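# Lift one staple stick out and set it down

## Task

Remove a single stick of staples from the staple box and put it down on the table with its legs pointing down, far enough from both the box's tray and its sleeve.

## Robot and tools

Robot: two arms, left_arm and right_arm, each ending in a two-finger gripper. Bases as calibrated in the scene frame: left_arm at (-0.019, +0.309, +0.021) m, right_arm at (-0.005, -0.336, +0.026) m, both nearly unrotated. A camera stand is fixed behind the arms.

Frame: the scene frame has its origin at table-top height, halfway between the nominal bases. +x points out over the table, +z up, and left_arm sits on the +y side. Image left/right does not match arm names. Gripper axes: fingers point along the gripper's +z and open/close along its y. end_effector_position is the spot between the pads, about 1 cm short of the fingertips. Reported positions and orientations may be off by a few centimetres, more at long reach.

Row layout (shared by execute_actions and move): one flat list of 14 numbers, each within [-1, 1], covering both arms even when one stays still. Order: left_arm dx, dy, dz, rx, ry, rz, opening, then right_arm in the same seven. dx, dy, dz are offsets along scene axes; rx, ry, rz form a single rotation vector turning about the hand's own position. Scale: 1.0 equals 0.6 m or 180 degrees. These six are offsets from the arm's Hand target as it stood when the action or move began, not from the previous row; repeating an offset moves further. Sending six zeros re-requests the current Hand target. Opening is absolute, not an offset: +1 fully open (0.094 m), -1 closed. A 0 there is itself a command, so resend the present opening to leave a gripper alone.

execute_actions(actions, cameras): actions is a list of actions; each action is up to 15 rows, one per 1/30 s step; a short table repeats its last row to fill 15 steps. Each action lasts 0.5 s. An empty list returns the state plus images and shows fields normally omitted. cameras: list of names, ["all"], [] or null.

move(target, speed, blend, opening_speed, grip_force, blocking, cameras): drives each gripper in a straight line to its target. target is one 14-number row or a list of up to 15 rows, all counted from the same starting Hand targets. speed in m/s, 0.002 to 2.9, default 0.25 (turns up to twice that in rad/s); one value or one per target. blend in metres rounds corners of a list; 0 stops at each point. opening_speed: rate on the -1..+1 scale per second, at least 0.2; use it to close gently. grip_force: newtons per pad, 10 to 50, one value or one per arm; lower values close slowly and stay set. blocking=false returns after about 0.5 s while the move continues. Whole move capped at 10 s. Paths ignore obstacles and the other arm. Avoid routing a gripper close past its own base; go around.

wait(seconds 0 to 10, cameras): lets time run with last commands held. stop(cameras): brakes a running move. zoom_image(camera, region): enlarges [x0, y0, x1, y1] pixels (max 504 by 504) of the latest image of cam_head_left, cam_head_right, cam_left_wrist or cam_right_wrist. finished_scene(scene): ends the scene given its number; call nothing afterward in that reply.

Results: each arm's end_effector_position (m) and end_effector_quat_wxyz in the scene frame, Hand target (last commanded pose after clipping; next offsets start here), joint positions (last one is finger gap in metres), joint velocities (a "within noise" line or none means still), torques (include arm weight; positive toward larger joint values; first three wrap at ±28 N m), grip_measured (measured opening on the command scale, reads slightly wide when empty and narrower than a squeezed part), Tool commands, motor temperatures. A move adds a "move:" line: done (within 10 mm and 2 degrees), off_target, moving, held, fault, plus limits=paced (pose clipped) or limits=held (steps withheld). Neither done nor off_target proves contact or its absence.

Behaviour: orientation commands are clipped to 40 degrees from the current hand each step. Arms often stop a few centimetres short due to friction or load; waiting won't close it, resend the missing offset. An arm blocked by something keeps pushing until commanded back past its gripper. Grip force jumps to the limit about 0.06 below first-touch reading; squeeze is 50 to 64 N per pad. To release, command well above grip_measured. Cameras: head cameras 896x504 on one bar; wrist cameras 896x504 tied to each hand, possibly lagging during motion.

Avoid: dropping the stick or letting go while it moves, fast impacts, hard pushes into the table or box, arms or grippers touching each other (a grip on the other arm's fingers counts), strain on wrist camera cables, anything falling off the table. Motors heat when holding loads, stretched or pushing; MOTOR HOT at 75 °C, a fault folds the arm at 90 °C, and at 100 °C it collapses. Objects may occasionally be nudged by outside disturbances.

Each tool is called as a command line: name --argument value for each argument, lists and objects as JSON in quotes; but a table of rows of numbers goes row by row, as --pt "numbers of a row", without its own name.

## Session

execute_actions --actions '[]'

Scene clock: 0.00 s.
left_arm: end_effector_position=(+0.3753, +0.3224, +0.1160) grip_measured=+1.000 end_effector_quat_wxyz=(+0.579, -0.087, +0.809, +0.053) | right_arm: end_effector_position=(+0.3921, -0.3415, +0.1503) grip_measured=+1.000 end_effector_quat_wxyz=(+0.631, +0.034, +0.775, +0.007)
Joint positions: left_arm=[-0.059 1.554 0.359 0.852 -0.278 -0.114 0.094] | right_arm=[-0.028 1.526 0.321 0.999 0.028 0.062 0.094]
Joint velocities: within noise
Joint torques (N m): no reading
Motor temperatures (°C): left_arm=[23 26 28 25 24 24 24] | right_arm=[24 26 37 23 24 23 22]
Heat: left arm: 28 °C; right arm: 37 °C.
Hand target: left_arm +0.3780, +0.3230, +0.1232; +0.587, -0.090, +0.803, +0.053 | right_arm +0.3929, -0.3416, +0.1525; +0.632, +0.034, +0.774, +0.007
Tool commands: left_gripper/opening=+1.0 right_gripper/opening=+1.0
camera_calibration:
cam_left_wrist: T_world_to_cam=[[0.21846, -0.975797, 0.00980135, 0.235799], [-0.664351, -0.156076, -0.730944, 0.422614], [0.714782, 0.15317, -0.682367, -0.145562], [0, 0, 0, 1]] pos_world=[0.333296, 0.318347, 0.207269]
cam_right_wrist: T_world_to_cam=[[-0.0182144, -0.998125, -0.0584373, -0.325215], [-0.619461, 0.0571434, -0.782945, 0.415118], [0.784816, 0.0219388, -0.619341, -0.119512], [0, 0, 0, 1]] pos_world=[0.345021, -0.345705, 0.231991]

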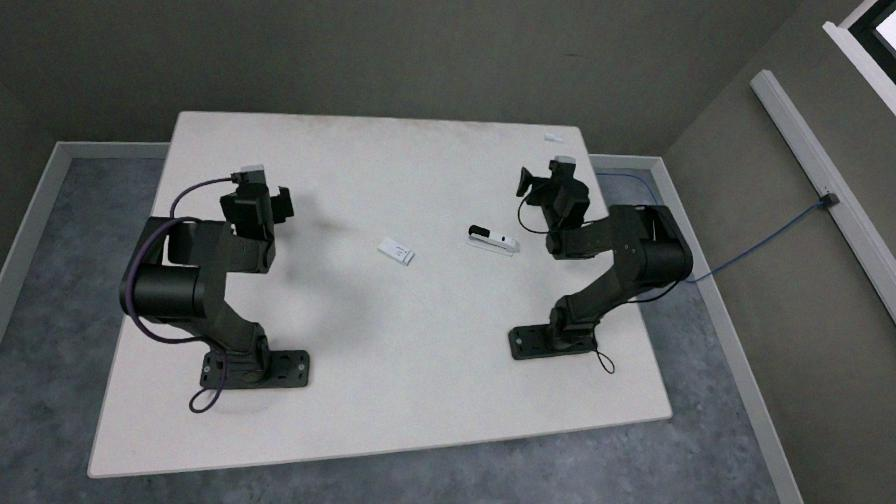

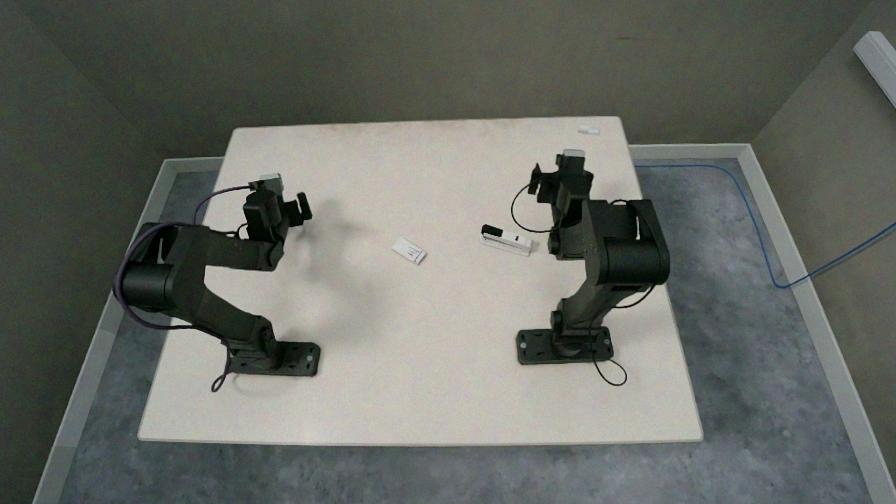

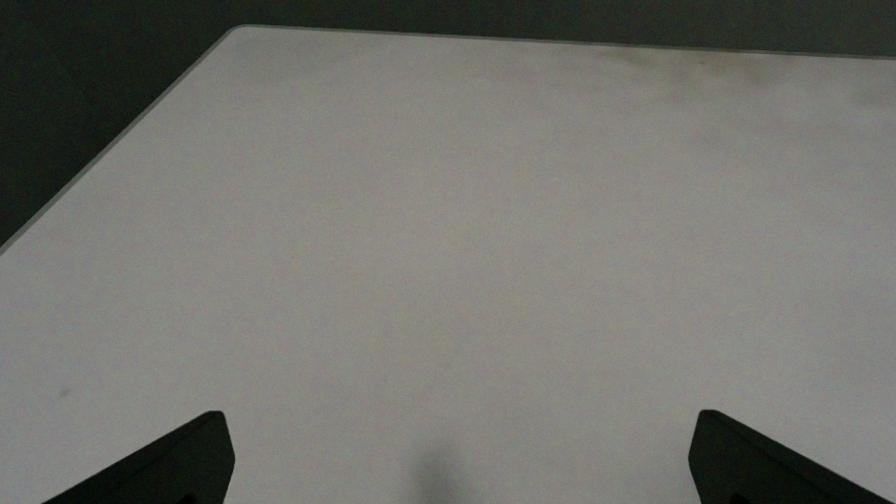

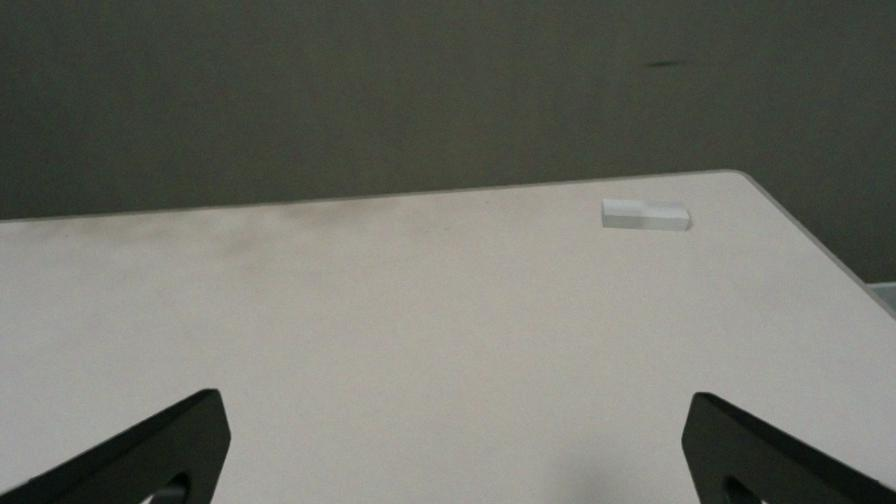

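zoom_image --camera "cam_head_right" --region '[380, 225, 440, 275]'

zoom_image --camera "cam_head_left" --region '[365, 225, 425, 275]'

Scaled by 8.400 from the camera's 896x504 image, which has a finer 1280x720 frame.

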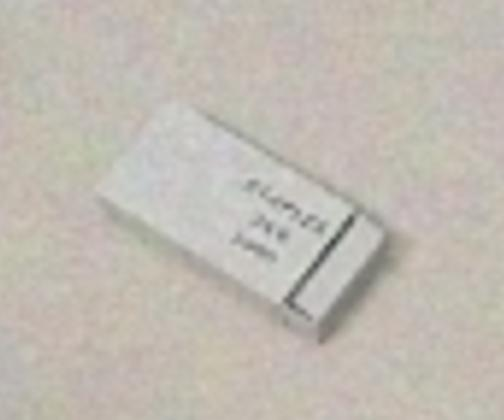

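Scaled by 8.400 from the camera's 896x504 image, which has a finer 1280x720 frame.

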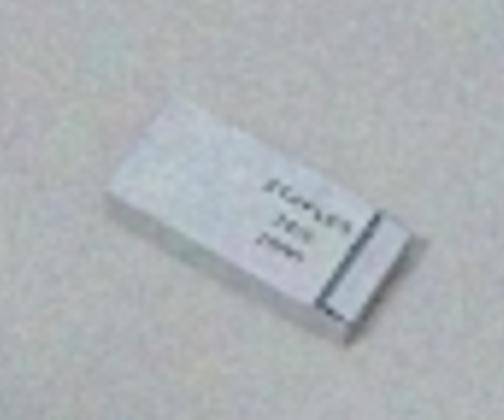

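move --pt "-0.033 -0.167 0.06 0.0675 0.0407 -0.3715 0.3 -0.155 0.317 0.02 0.05 0.17 -0.07 -0.3" --pt "-0.098 -0.397 -0.038 0.1349 0.0814 -0.743 0.3 -0.298 0.553 -0.115 0.0958 0.3429 -0.1456 -0.3" --blend '[0.05,0]' --speed 0.3 --cameras '["all"]'

Scene clock: 37.30 s.
left_arm: end_effector_position=(+0.3222, +0.0860, +0.0984) grip_measured=+0.303 end_effector_quat_wxyz=(+0.204, +0.804, +0.428, -0.359) | right_arm: end_effector_position=(+0.2158, -0.0115, +0.0852) grip_measured=-0.299 end_effector_quat_wxyz=(+0.125, +0.289, +0.949, -0.030)
Joint positions: left_arm=[-0.223 2.334 1.907 -1.473 0.801 2.043 0.061] | right_arm=[1.063 2.067 1.638 -1.154 0.258 1.681 0.033]
Joint torques (N m): left_arm=[-0.14 -8.4 7.88 -0.91 0.53 0.14] | right_arm=[0.65 -8.66 7.17 0.32 0.19 0.04]
Heat: left arm: 29 °C; right arm: 38 °C.
Hand target: left_arm +0.3192, +0.0848, +0.1004; +0.200, +0.799, +0.428, -0.373 | right_arm +0.2141, -0.0098, +0.0836; +0.125, +0.288, +0.949, -0.038
Off the commanded pose: left_arm 0.004 m, 2 deg | right_arm 0.003 m, 1 deg.
move: done
camera_calibration:
cam_left_wrist: T_world_to_cam=[[-0.842229, 0.538149, -0.0323577, 0.232577], [0.500598, 0.758358, -0.417485, -0.14716], [-0.20013, -0.367816, -0.908107, 0.278411], [0, 0, 0, 1]] pos_world=[0.325269, 0.0888434, 0.198916]
cam_right_wrist: T_world_to_cam=[[-0.548268, -0.835357, -0.0397595, 0.111896], [-0.822704, 0.530205, 0.205039, 0.201233], [-0.1502, 0.145127, -0.977946, 0.205002], [0, 0, 0, 1]] pos_world=[0.257695, -0.042973, 0.163669]

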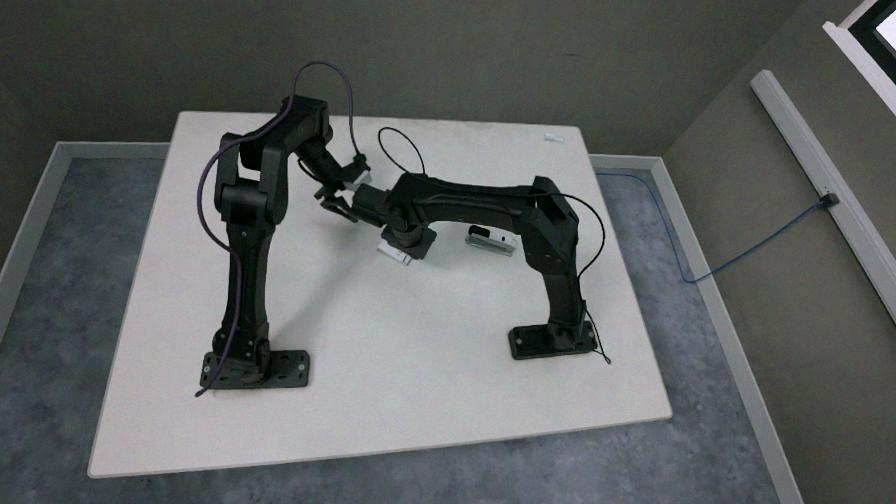

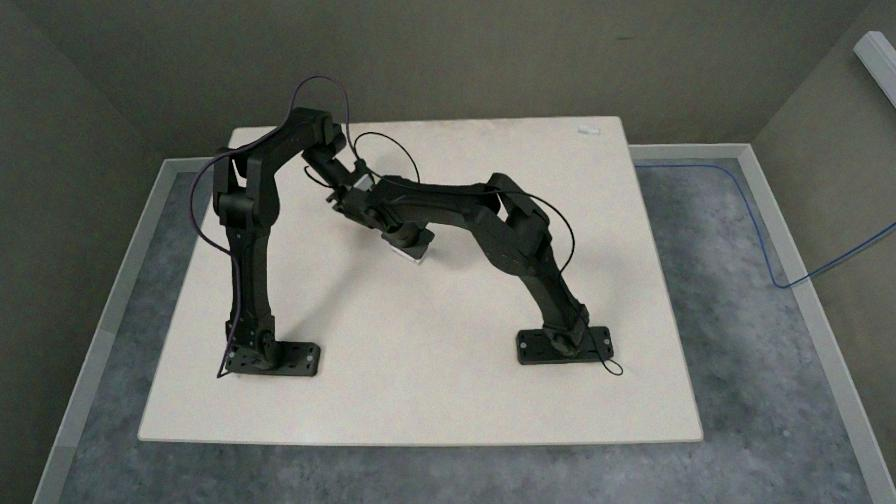

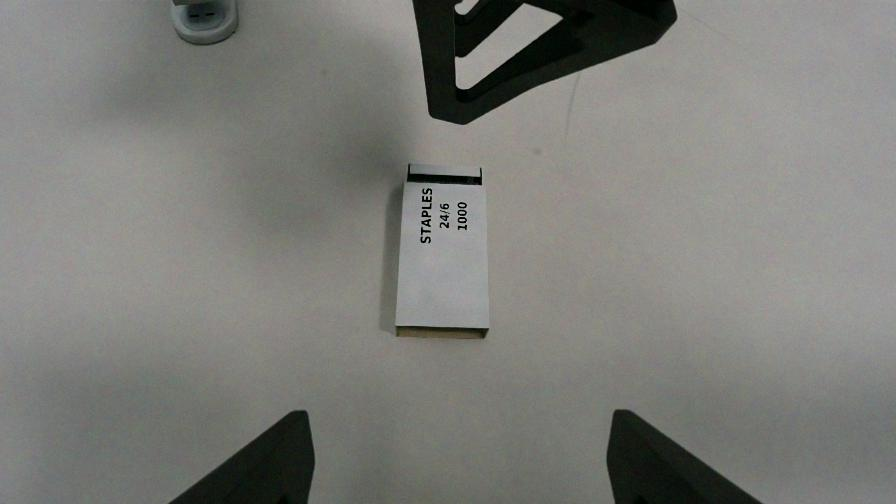

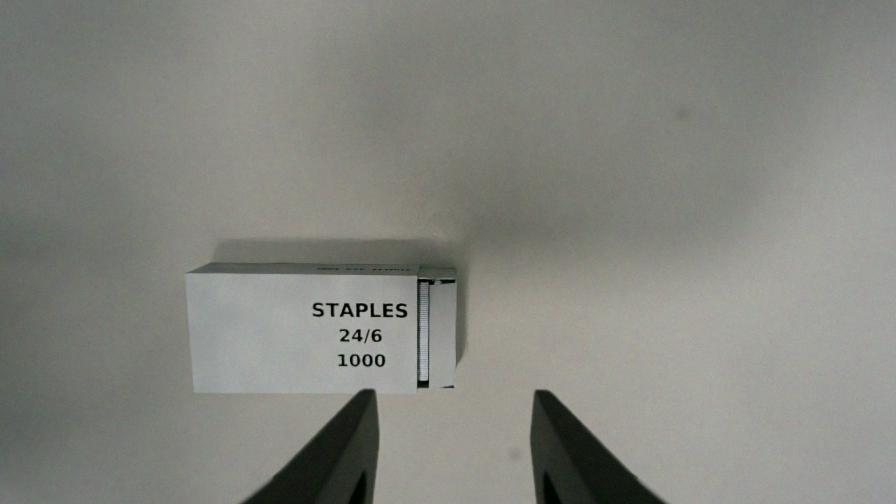

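move --target '[-0.0245,-0.0438,-0.0773,-0.0231,0.0154,0,0.3, -0.003,-0.0045,-0.0793,0,0,0,-0.4]' --speed 0.1 --cameras '["cam_left_wrist","cam_right_wrist"]'

zoom_image --camera "cam_right_wrist" --region '[340, 280, 560, 504]'

Scene clock: 77.70 s.
left_arm: end_effector_position=(+0.3106, +0.0628, +0.0524) grip_measured=+0.303 end_effector_quat_wxyz=(+0.217, +0.794, +0.416, -0.388) | right_arm: end_effector_position=(+0.2154, -0.0116, +0.0433) grip_measured=-0.399 end_effector_quat_wxyz=(+0.124, +0.289, +0.949, -0.030)
Joint positions: left_arm=[-0.266 2.402 1.796 -1.308 0.873 2.034 0.061] | right_arm=[1.063 2.109 1.53 -1.005 0.256 1.682 0.028]
Joint torques (N m): left_arm=[-0.38 -9.06 5.26 -0.75 0.78 0] | right_arm=[0.75 -8.98 4.93 0.62 0.23 0.06]
Heat: left arm: 29 °C; right arm: 39 °C.
Hand target: left_arm +0.3046, +0.0586, +0.0539; +0.218, +0.782, +0.419, -0.407 | right_arm +0.2122, -0.0126, +0.0358; +0.125, +0.288, +0.949, -0.038
Off the commanded pose: left_arm 0.008 m, 3 deg | right_arm 0.008 m, 1 deg.
move: off_target (left_arm)
camera_calibration:
cam_left_wrist: T_world_to_cam=[[-0.835742, 0.548151, -0.0326446, 0.231204], [0.494603, 0.72561, -0.478391, -0.135903], [-0.238543, -0.415957, -0.87754, 0.239162], [0, 0, 0, 1]] pos_world=[0.317495, 0.0713591, 0.152407]
cam_right_wrist: T_world_to_cam=[[-0.549278, -0.834704, -0.0395455, 0.110073], [-0.821814, 0.531012, 0.206516, 0.209376], [-0.151381, 0.145934, -0.977644, 0.164228], [0, 0, 0, 1]] pos_world=[0.25739, -0.0432698, 0.12167]
Images, in order (width x height): cam_left_wrist 896x504, cam_right_wrist 896x504.

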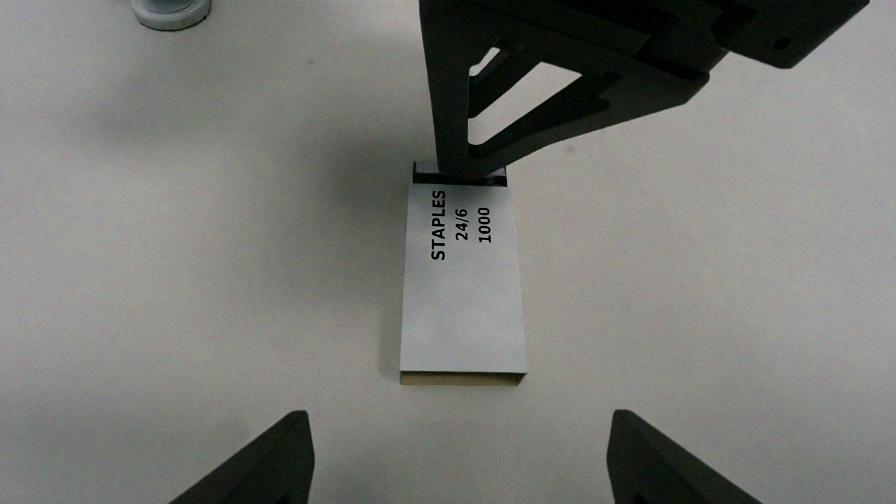

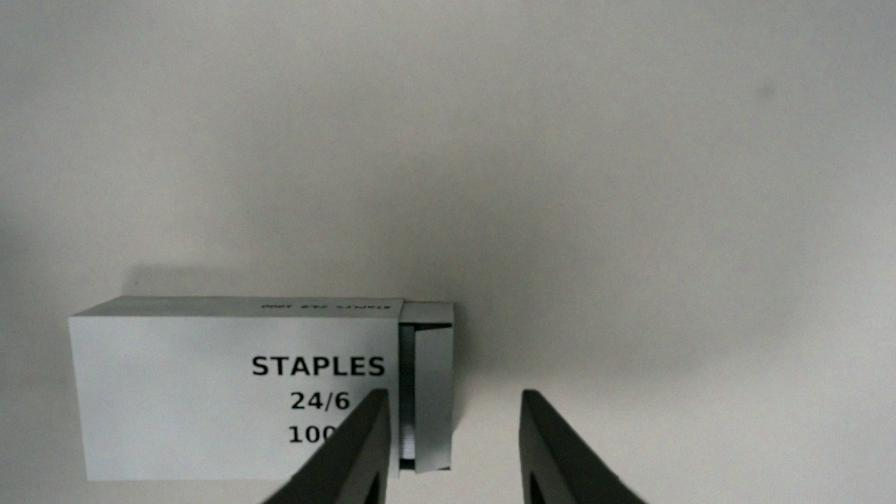

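Scaled by 2.250 from the camera's 896x504 image, which has a finer 1280x720 frame.

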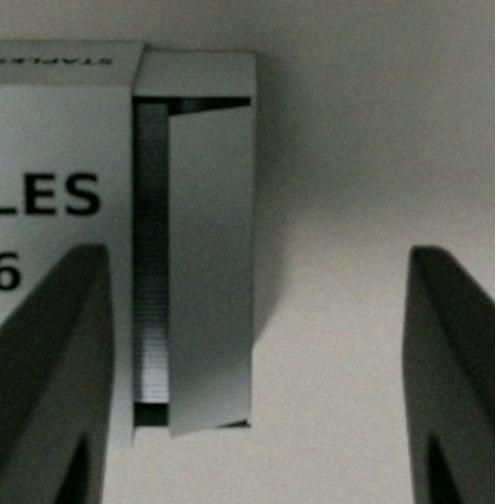

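move --target '[-0.0413,-0.0485,-0.059,0,0,0,0.3, 0,0,-0.013,0,0,0,-0.4]' --speed 0.07 --cameras '["cam_left_wrist","cam_right_wrist"]'

zoom_image --camera "cam_right_wrist" --region '[340, 280, 560, 504]'

Scene clock: 93.70 s.
left_arm: end_effector_position=(+0.2864, +0.0336, +0.0121) grip_measured=+0.303 end_effector_quat_wxyz=(+0.214, +0.792, +0.419, -0.390) | right_arm: end_effector_position=(+0.2162, -0.0101, +0.0379) grip_measured=-0.399 end_effector_quat_wxyz=(+0.125, +0.290, +0.948, -0.026)
Joint positions: left_arm=[-0.351 2.402 1.626 -1.044 0.898 1.901 0.061] | right_arm=[1.063 2.115 1.517 -0.978 0.256 1.682 0.028]
Joint torques (N m): left_arm=[-0.51 -9.94 4.63 -0.57 0.81 0.03] | right_arm=[0.73 -8.69 4.72 0.63 0.23 0.06]
Heat: left arm: 30 °C; right arm: 38 °C.
Hand target: left_arm +0.2798, +0.0295, +0.0185; +0.218, +0.782, +0.419, -0.407 | right_arm +0.2123, -0.0125, +0.0281; +0.125, +0.288, +0.949, -0.038
Off the commanded pose: left_arm 0.010 m, 2 deg | right_arm 0.011 m, 1 deg.
move: off_target (right_arm)
camera_calibration:
cam_left_wrist: T_world_to_cam=[[-0.837805, 0.545474, -0.0232516, 0.226181], [0.487895, 0.728896, -0.480279, -0.120229], [-0.245032, -0.413725, -0.876807, 0.187571], [0, 0, 0, 1]] pos_world=[0.294116, 0.0418617, 0.111979]
cam_right_wrist: T_world_to_cam=[[-0.549104, -0.834403, -0.047493, 0.111881], [-0.8226, 0.529547, 0.207144, 0.210441], [-0.147692, 0.152812, -0.977157, 0.158145], [0, 0, 0, 1]] pos_world=[0.2579, -0.0422512, 0.116255]
Images, in order (width x height): cam_left_wrist 896x504, cam_right_wrist 896x504.

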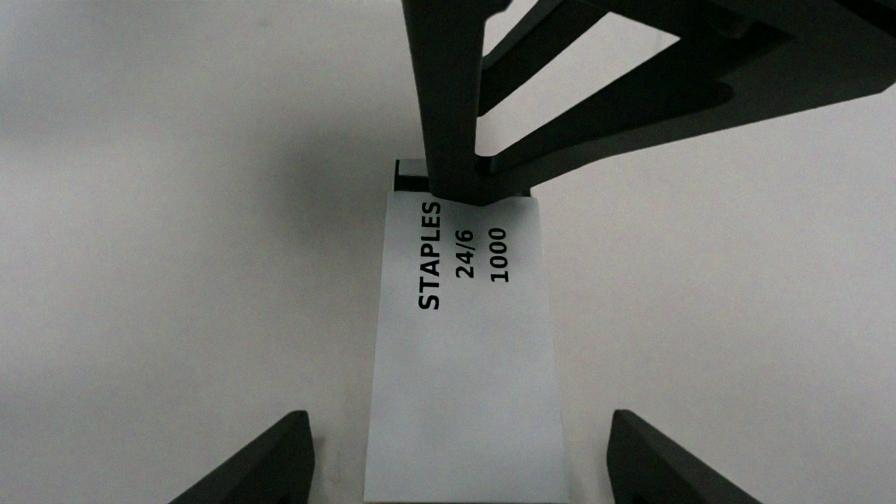

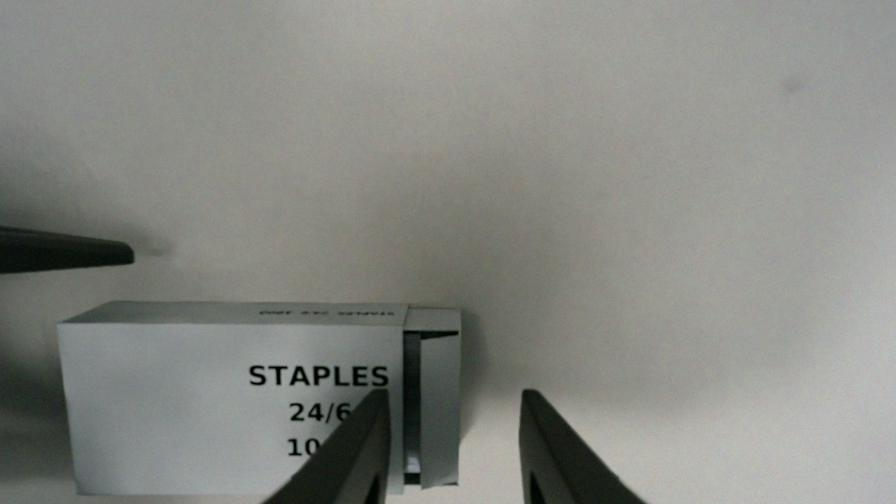

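Scaled by 2.250 from the camera's 896x504 image, which has a finer 1280x720 frame.

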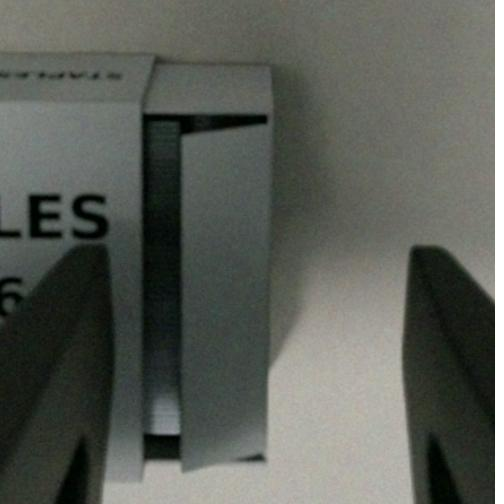

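move --pt "0 0 -0.006 0 0 0 0.3 -0.0018 -0.0028 -0.007 0 0 0 -0.4" --pt "0 0 -0.006 0 0 0 -0.3 -0.0018 -0.0028 -0.007 0 0 0 -0.4" --speed 0.05 --opening_speed 0.5 --grip_force '[25,50]' --cameras '["cam_left_wrist","cam_right_wrist"]'

zoom_image --camera "cam_right_wrist" --region '[340, 280, 560, 504]'

Scene clock: 102.73 s.
left_arm: end_effector_position=(+0.2869, +0.0334, +0.0108) grip_measured=-0.185 end_effector_quat_wxyz=(+0.216, +0.792, +0.418, -0.388) | right_arm: end_effector_position=(+0.2155, -0.0114, +0.0344) grip_measured=-0.399 end_effector_quat_wxyz=(+0.125, +0.291, +0.948, -0.026)
Joint positions: left_arm=[-0.351 2.402 1.621 -1.032 0.898 1.9 0.038] | right_arm=[1.063 2.115 1.502 -0.963 0.256 1.683 0.028]
Joint torques (N m): left_arm=[-0.58 -9.39 4.82 -0.56 0.83 0.03] | right_arm=[0.79 -8.72 4.4 0.68 0.23 0.06]
Motor temperatures (°C): left_arm=[23 31 29 26 24 24 24] | right_arm=[23 30 37 23 23 23 22]
Heat: left arm: 31 °C; right arm: 37 °C.
Hand target: left_arm +0.2798, +0.0295, +0.0149; +0.218, +0.782, +0.419, -0.407 | right_arm +0.2112, -0.0142, +0.0239; +0.125, +0.288, +0.949, -0.038
Off the commanded pose: left_arm 0.009 m, 3 deg | right_arm 0.012 m, 1 deg.
grip_force (N): 25, 50
move: off_target (left_arm, right_arm); target 2's new opening was sent with left_arm's hand 0.010 m and 3 deg from that target
camera_calibration:
cam_left_wrist: T_world_to_cam=[[-0.838022, 0.54486, -0.0291031, 0.226924], [0.490092, 0.728196, -0.479103, -0.121517], [-0.239851, -0.415762, -0.877276, 0.185018], [0, 0, 0, 1]] pos_world=[0.294099, 0.0417701, 0.110697]
cam_right_wrist: T_world_to_cam=[[-0.550341, -0.833584, -0.047567, 0.11052], [-0.821814, 0.530747, 0.207194, 0.211194], [-0.147468, 0.153119, -0.977143, 0.154691], [0, 0, 0, 1]] pos_world=[0.257198, -0.043649, 0.112655]
Images, in order (width x height): cam_left_wrist 896x504, cam_right_wrist 896x504.

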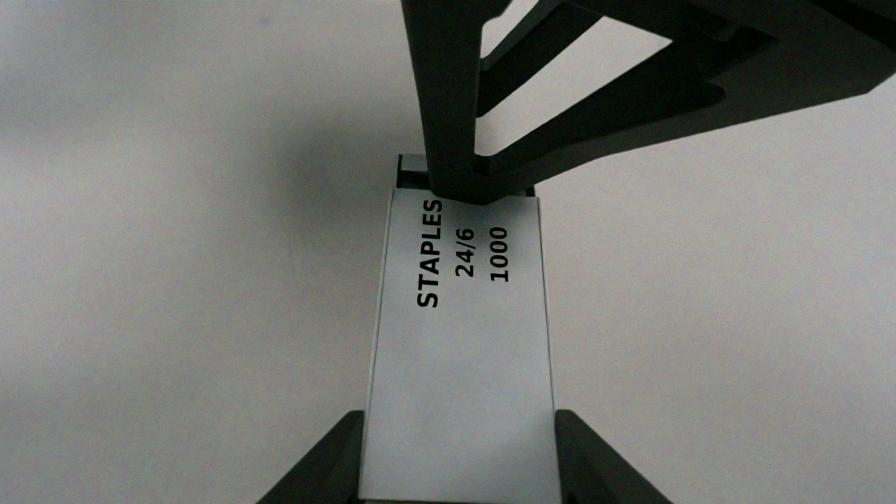

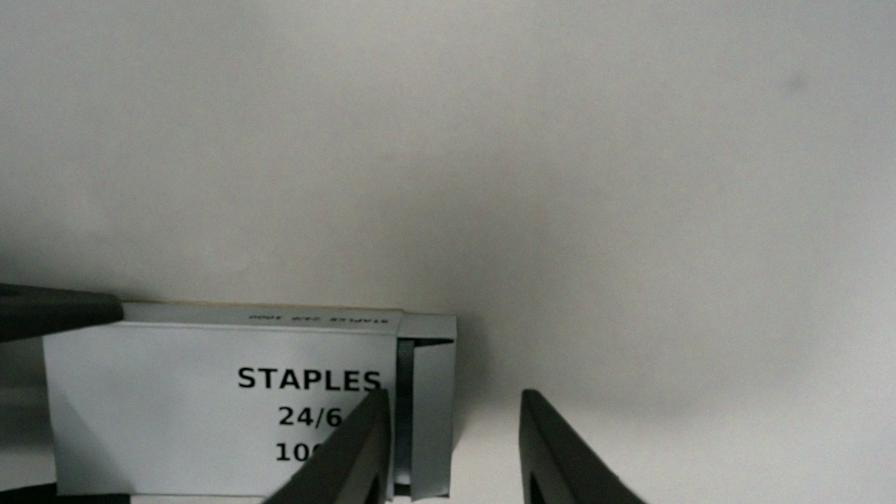

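Scaled by 2.250 from the camera's 896x504 image, which has a finer 1280x720 frame.

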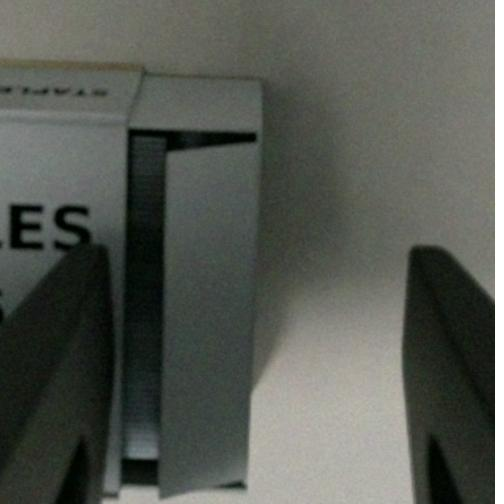

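move --target '[0,0,0,0,0,0,-0.3, 0.002,0.003,0.02,0,0,0,-1]' --speed 0.05 --opening_speed 0.4 --grip_force '[30,30]' --cameras '["cam_left_wrist","cam_right_wrist"]'

zoom_image --camera "cam_right_wrist" --region '[340, 280, 560, 504]'

Scene clock: 110.07 s.
left_arm: end_effector_position=(+0.2870, +0.0333, +0.0109) grip_measured=-0.193 end_effector_quat_wxyz=(+0.217, +0.792, +0.418, -0.388) | right_arm: end_effector_position=(+0.2128, -0.0165, +0.0347) grip_measured=-0.971 end_effector_quat_wxyz=(+0.123, +0.290, +0.948, -0.038)
Joint positions: left_arm=[-0.351 2.402 1.621 -1.032 0.899 1.899 0.038] | right_arm=[1.063 2.115 1.503 -0.988 0.256 1.685 0.001]
Joint torques (N m): left_arm=[-0.44 -9.43 4.83 -0.55 0.78 0.04] | right_arm=[0.73 -9.33 6.86 0.39 0.22 0.01]
Heat: left arm: 31 °C; right arm: 37 °C.
Hand target: left_arm +0.2798, +0.0295, +0.0149; +0.218, +0.782, +0.419, -0.407 | right_arm +0.2124, -0.0124, +0.0359; +0.125, +0.288, +0.949, -0.038
Off the commanded pose: left_arm 0.009 m, 2 deg | right_arm 0.004 m, 0 deg.
grip_force (N): 30, 30
move: done
camera_calibration:
cam_left_wrist: T_world_to_cam=[[-0.838403, 0.544278, -0.0290089, 0.227135], [0.489392, 0.728292, -0.479674, -0.121257], [-0.239949, -0.416357, -0.876967, 0.185149], [0, 0, 0, 1]] pos_world=[0.294199, 0.041774, 0.110794]
cam_right_wrist: T_world_to_cam=[[-0.551983, -0.833511, -0.0239794, 0.104274], [-0.818748, 0.536309, 0.204996, 0.211108], [-0.158006, 0.132787, -0.978469, 0.157364], [0, 0, 0, 1]] pos_world=[0.255267, -0.0472022, 0.1132]
Images, in order (width x height): cam_left_wrist 896x504, cam_right_wrist 896x504.

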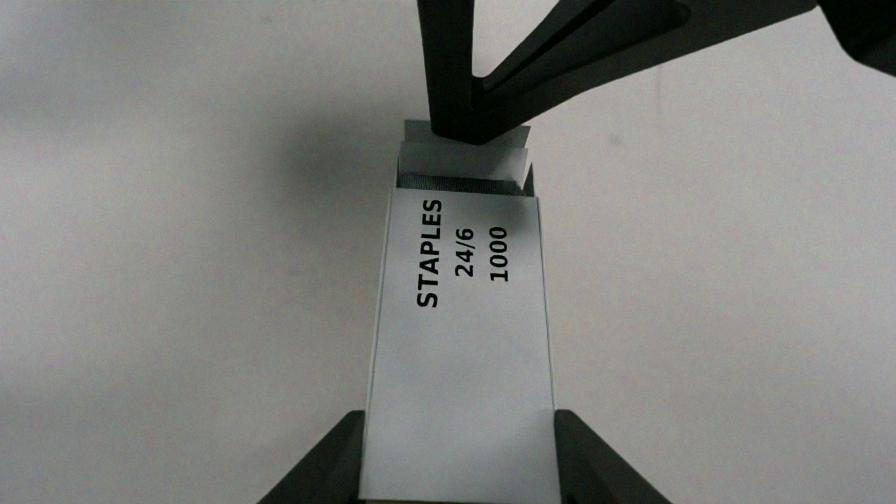

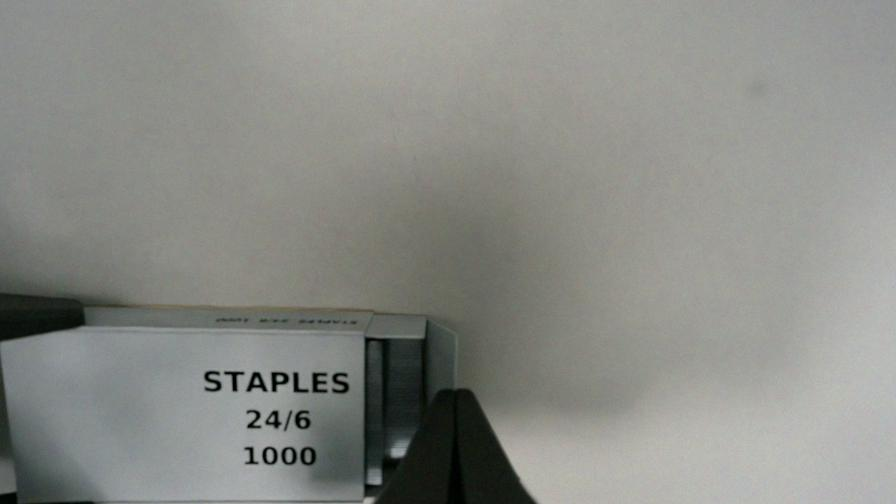

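Scaled by 2.250 from the camera's 896x504 image, which has a finer 1280x720 frame.

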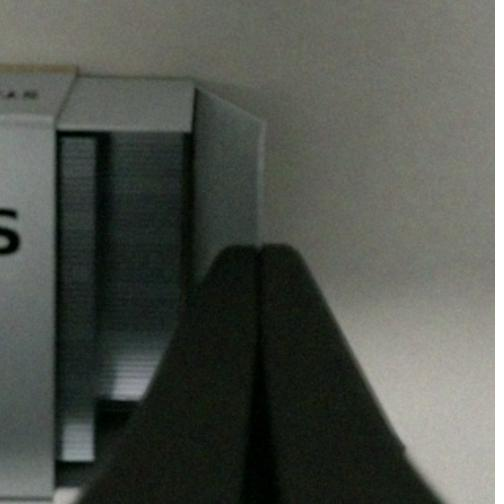

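move --target '[0,0,0,0,0,0,-0.3, -0.0478,-0.0722,0.004,0,0,0,-1]' --speed 0.06 --cameras '["cam_left_wrist","cam_right_wrist"]'

zoom_image --camera "cam_right_wrist" --region '[200, 270, 500, 504]'

Scene clock: 116.67 s.
left_arm: end_effector_position=(+0.2796, +0.0246, +0.0167) grip_measured=-0.193 end_effector_quat_wxyz=(+0.223, +0.783, +0.413, -0.408) | right_arm: end_effector_position=(+0.1980, -0.0350, +0.0358) grip_measured=-0.972 end_effector_quat_wxyz=(+0.129, +0.296, +0.946, +0.000)
Joint positions: left_arm=[-0.366 2.402 1.617 -1.042 0.943 1.898 0.038] | right_arm=[1.075 1.968 1.285 -0.844 0.256 1.702 0.001]
Joint torques (N m): left_arm=[0.88 -9.31 5.05 -0.51 0.41 0.07] | right_arm=[1.05 -10.58 3.86 -0.22 0.23 0.03]
Heat: left arm: 31 °C; right arm: 38 °C.
Hand target: left_arm +0.2798, +0.0295, +0.0149; +0.218, +0.782, +0.419, -0.407 | right_arm +0.1837, -0.0556, +0.0383; +0.125, +0.288, +0.949, -0.038
Off the commanded pose: left_arm 0.005 m, 1 deg | right_arm 0.025 m, 4 deg.
grip_force (N): 30, 30
move: off_target (right_arm)
camera_calibration:
cam_left_wrist: T_world_to_cam=[[-0.83699, 0.546764, -0.0222796, 0.225261], [0.47741, 0.709713, -0.518061, -0.103979], [-0.267445, -0.444249, -0.855053, 0.192952], [0, 0, 0, 1]] pos_world=[0.289786, 0.0363497, 0.116136]
cam_right_wrist: T_world_to_cam=[[-0.55312, -0.827033, -0.10037, 0.0839432], [-0.823887, 0.525148, 0.213141, 0.209014], [-0.123566, 0.200587, -0.971852, 0.153915], [0, 0, 0, 1]] pos_world=[0.237653, -0.0712129, 0.113458]
Images, in order (width x height): cam_left_wrist 896x504, cam_right_wrist 896x504.

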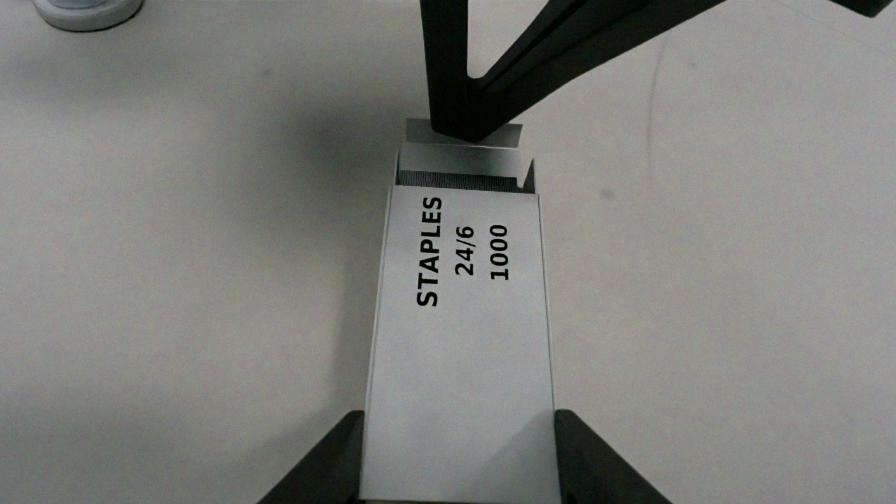

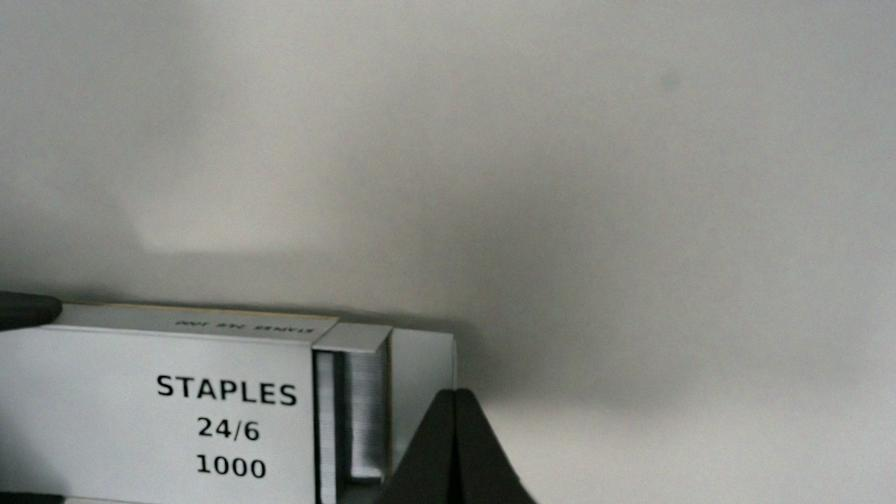

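Scaled by 1.680 from the camera's 896x504 image, which has a finer 1280x720 frame.

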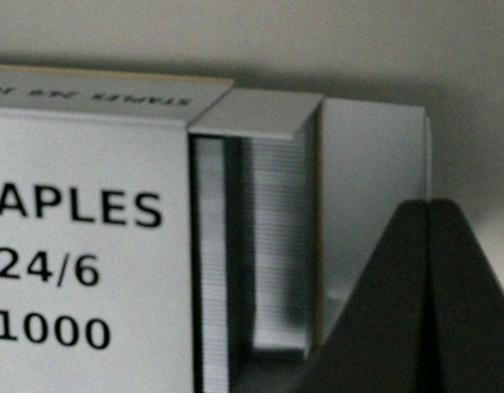

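move --pt "0 0 0 0 0 0 -0.3 0.015 0.022 0 0 0 0 -1" --pt "0 0 0 0 0 0 -0.3 -0.0185 -0.0277 0 0 0 0 -1" --speed 0.06 --grip_force '[14,35]' --cameras '["cam_left_wrist","cam_right_wrist"]'

zoom_image --camera "cam_right_wrist" --region '[200, 270, 500, 504]'

Scene clock: 126.23 s.
left_arm: end_effector_position=(+0.2760, +0.0211, +0.0195) grip_measured=-0.193 end_effector_quat_wxyz=(+0.224, +0.780, +0.411, -0.416) | right_arm: end_effector_position=(+0.1933, -0.0406, +0.0393) grip_measured=-0.975 end_effector_quat_wxyz=(+0.134, +0.300, +0.944, +0.022)
Joint positions: left_arm=[-0.374 2.402 1.617 -1.05 0.96 1.898 0.038] | right_arm=[1.081 1.901 1.201 -0.783 0.257 1.709 0.001]
Joint torques (N m): left_arm=[1.63 -9.36 5.18 -0.39 0.24 0.07] | right_arm=[1.18 -9.89 3.49 -0.57 0.21 0.03]
Heat: left arm: 32 °C; right arm: 37 °C.
Hand target: left_arm +0.2797, +0.0294, +0.0149; +0.218, +0.782, +0.419, -0.407 | right_arm +0.1726, -0.0723, +0.0383; +0.125, +0.288, +0.949, -0.038
Off the commanded pose: left_arm 0.010 m, 1 deg | right_arm 0.038 m, 7 deg.
grip_force (N): 14, 35
move: off_target (right_arm)
camera_calibration:
cam_left_wrist: T_world_to_cam=[[-0.835493, 0.549244, -0.016805, 0.223647], [0.472252, 0.702067, -0.532992, -0.0964859], [-0.280944, -0.453247, -0.845954, 0.196503], [0, 0, 0, 1]] pos_world=[0.287627, 0.0339676, 0.118565]
cam_right_wrist: T_world_to_cam=[[-0.552199, -0.820687, -0.1468, 0.0789975], [-0.827497, 0.518058, 0.216483, 0.20767], [-0.101614, 0.241018, -0.965187, 0.154933], [0, 0, 0, 1]] pos_world=[0.231212, -0.0800949, 0.116179]
Images, in order (width x height): cam_left_wrist 896x504, cam_right_wrist 896x504.

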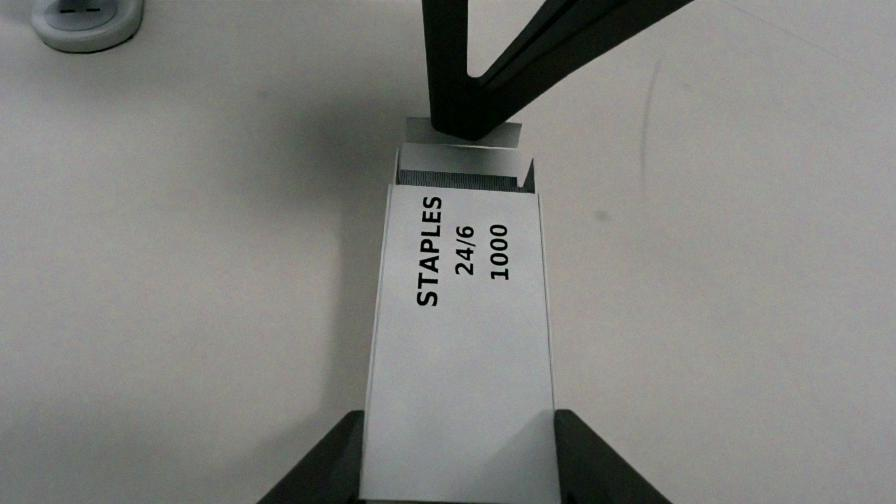

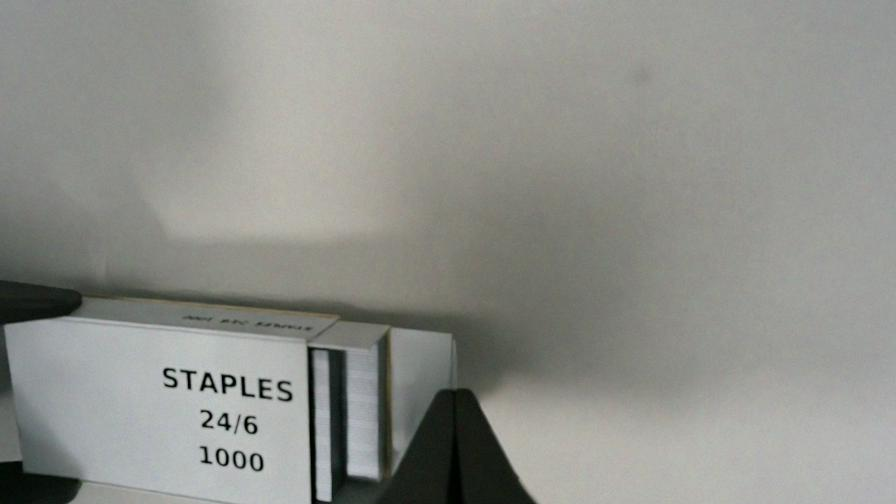

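Scaled by 1.680 from the camera's 896x504 image, which has a finer 1280x720 frame.

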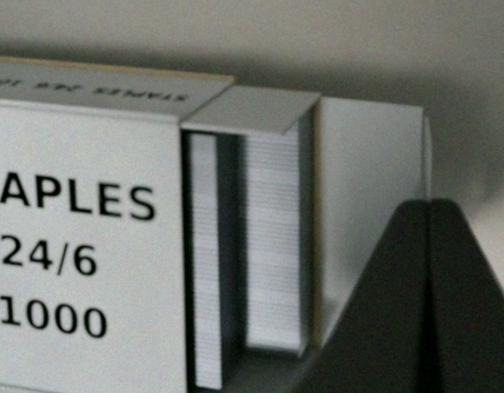

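move --pt "0 0 0 0 0 0 -0.3 0.0273 0.0417 0 0 0 0 -1" --pt "0 0 0 0 0 0 -0.168 0.0273 0.0417 0 0 0 0 -1" --speed 0.06 --opening_speed 0.3 --grip_force '[20,35]' --cameras '["cam_left_wrist","cam_right_wrist"]'

Scene clock: 132.00 s.
left_arm: end_effector_position=(+0.2794, +0.0252, +0.0152) grip_measured=-0.167 end_effector_quat_wxyz=(+0.220, +0.786, +0.413, -0.404) | right_arm: end_effector_position=(+0.1923, -0.0427, +0.0412) grip_measured=-0.975 end_effector_quat_wxyz=(+0.127, +0.295, +0.947, -0.018)
Joint positions: left_arm=[-0.368 2.402 1.617 -1.04 0.932 1.898 0.039] | right_arm=[1.081 1.958 1.294 -0.901 0.257 1.709 0.001]
Joint torques (N m): left_arm=[1.01 -9.4 5.07 -0.51 0.52 0.1] | right_arm=[0.35 -7.51 6.24 0.18 0.21 -0.09]
Heat: left arm: 32 °C; right arm: 37 °C.
Hand target: left_arm +0.2798, +0.0295, +0.0149; +0.218, +0.782, +0.419, -0.407 | right_arm +0.1890, -0.0474, +0.0383; +0.125, +0.288, +0.949, -0.038
Off the commanded pose: left_arm 0.004 m, 1 deg | right_arm 0.006 m, 2 deg.
grip_force (N): 20, 35
move: done
camera_calibration:
cam_left_wrist: T_world_to_cam=[[-0.834377, 0.550755, -0.0220053, 0.223891], [0.483445, 0.712061, -0.509166, -0.107008], [-0.264757, -0.435475, -0.860387, 0.190876], [0, 0, 0, 1]] pos_world=[0.289078, 0.0360091, 0.114669]
cam_right_wrist: T_world_to_cam=[[-0.555809, -0.828765, -0.0649966, 0.0738649], [-0.819796, 0.533465, 0.208206, 0.206987], [-0.13788, 0.169006, -0.975923, 0.161505], [0, 0, 0, 1]] pos_world=[0.23301, -0.0764992, 0.119322]
Images, in order (width x height): cam_left_wrist 896x504, cam_right_wrist 896x504.

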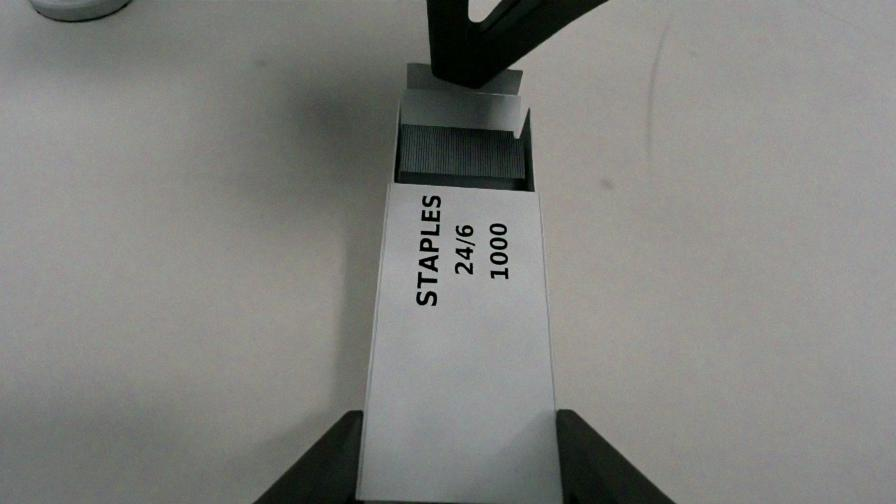

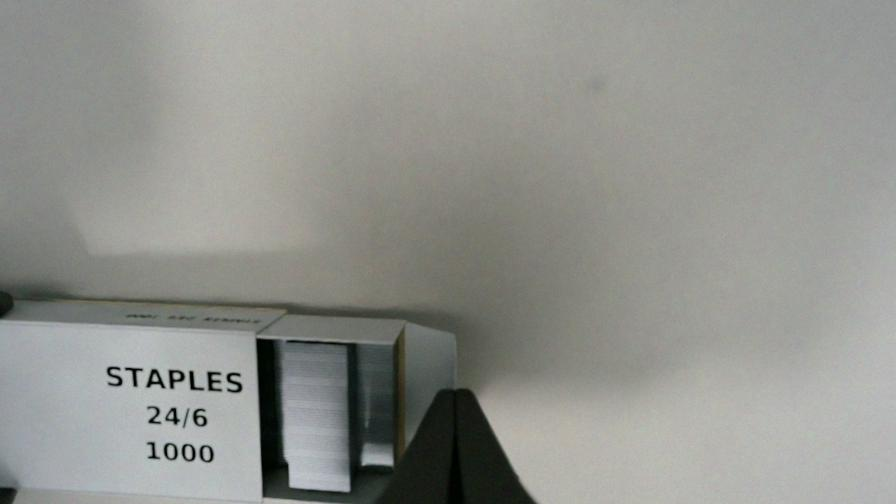

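move --target '[0,0,0,0,0,0,-0.168, -0.022,-0.0333,0.0,0,0,0,-1]' --speed 0.05 --cameras '["cam_left_wrist","cam_right_wrist"]'

zoom_image --camera "cam_right_wrist" --region '[150, 270, 480, 504]'

Scene clock: 137.70 s.
left_arm: end_effector_position=(+0.2808, +0.0254, +0.0138) grip_measured=-0.167 end_effector_quat_wxyz=(+0.220, +0.789, +0.412, -0.400) | right_arm: end_effector_position=(+0.1790, -0.0644, +0.0333) grip_measured=-0.975 end_effector_quat_wxyz=(+0.122, +0.290, +0.948, -0.039)
Joint positions: left_arm=[-0.368 2.402 1.617 -1.032 0.925 1.898 0.039] | right_arm=[1.086 1.919 1.205 -0.893 0.254 1.709 0.001]
Joint torques (N m): left_arm=[1.07 -9.46 4.96 -0.59 0.55 0.08] | right_arm=[0.76 -10.1 4.36 0.37 0.24 0.02]
Heat: left arm: 32 °C; right arm: 37 °C.
Hand target: left_arm +0.2798, +0.0295, +0.0149; +0.218, +0.782, +0.419, -0.407 | right_arm +0.1757, -0.0672, +0.0384; +0.125, +0.288, +0.949, -0.038
Off the commanded pose: left_arm 0.004 m, 1 deg | right_arm 0.007 m, 0 deg.
grip_force (N): 20, 35
move: done
camera_calibration:
cam_left_wrist: T_world_to_cam=[[-0.833195, 0.552215, -0.0290587, 0.22473], [0.489869, 0.712706, -0.502074, -0.110434], [-0.256543, -0.432561, -0.864336, 0.187922], [0, 0, 0, 1]] pos_world=[0.289552, 0.0358951, 0.113512]
cam_right_wrist: T_world_to_cam=[[-0.552672, -0.833101, -0.022252, 0.0457886], [-0.817859, 0.537042, 0.206623, 0.209144], [-0.160188, 0.132394, -0.978167, 0.157334], [0, 0, 0, 1]] pos_world=[0.221559, -0.0950026, 0.111704]
Images, in order (width x height): cam_left_wrist 896x504, cam_right_wrist 896x504.

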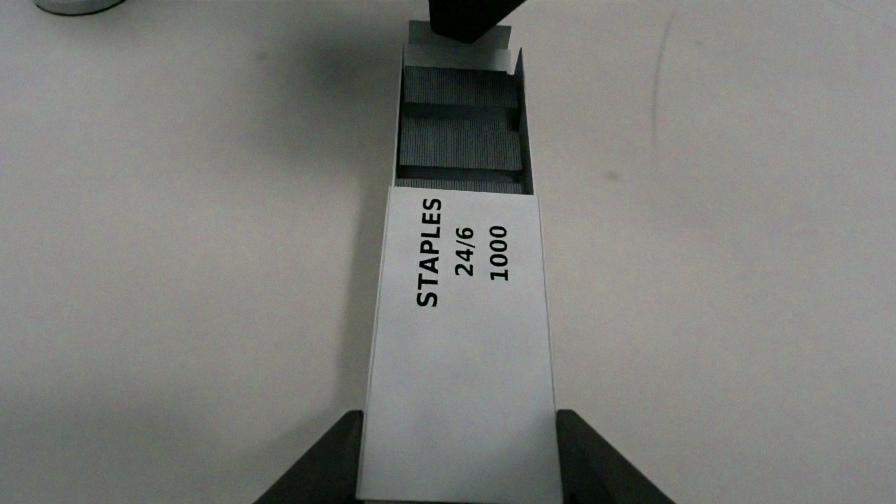

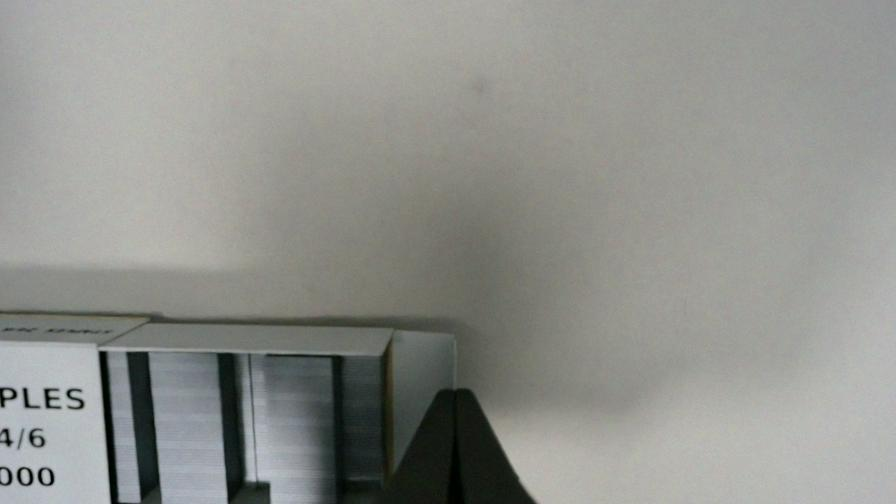

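Scaled by 1.527 from the camera's 896x504 image, which has a finer 1280x720 frame.

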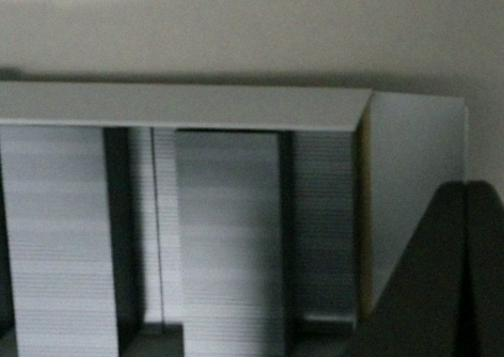

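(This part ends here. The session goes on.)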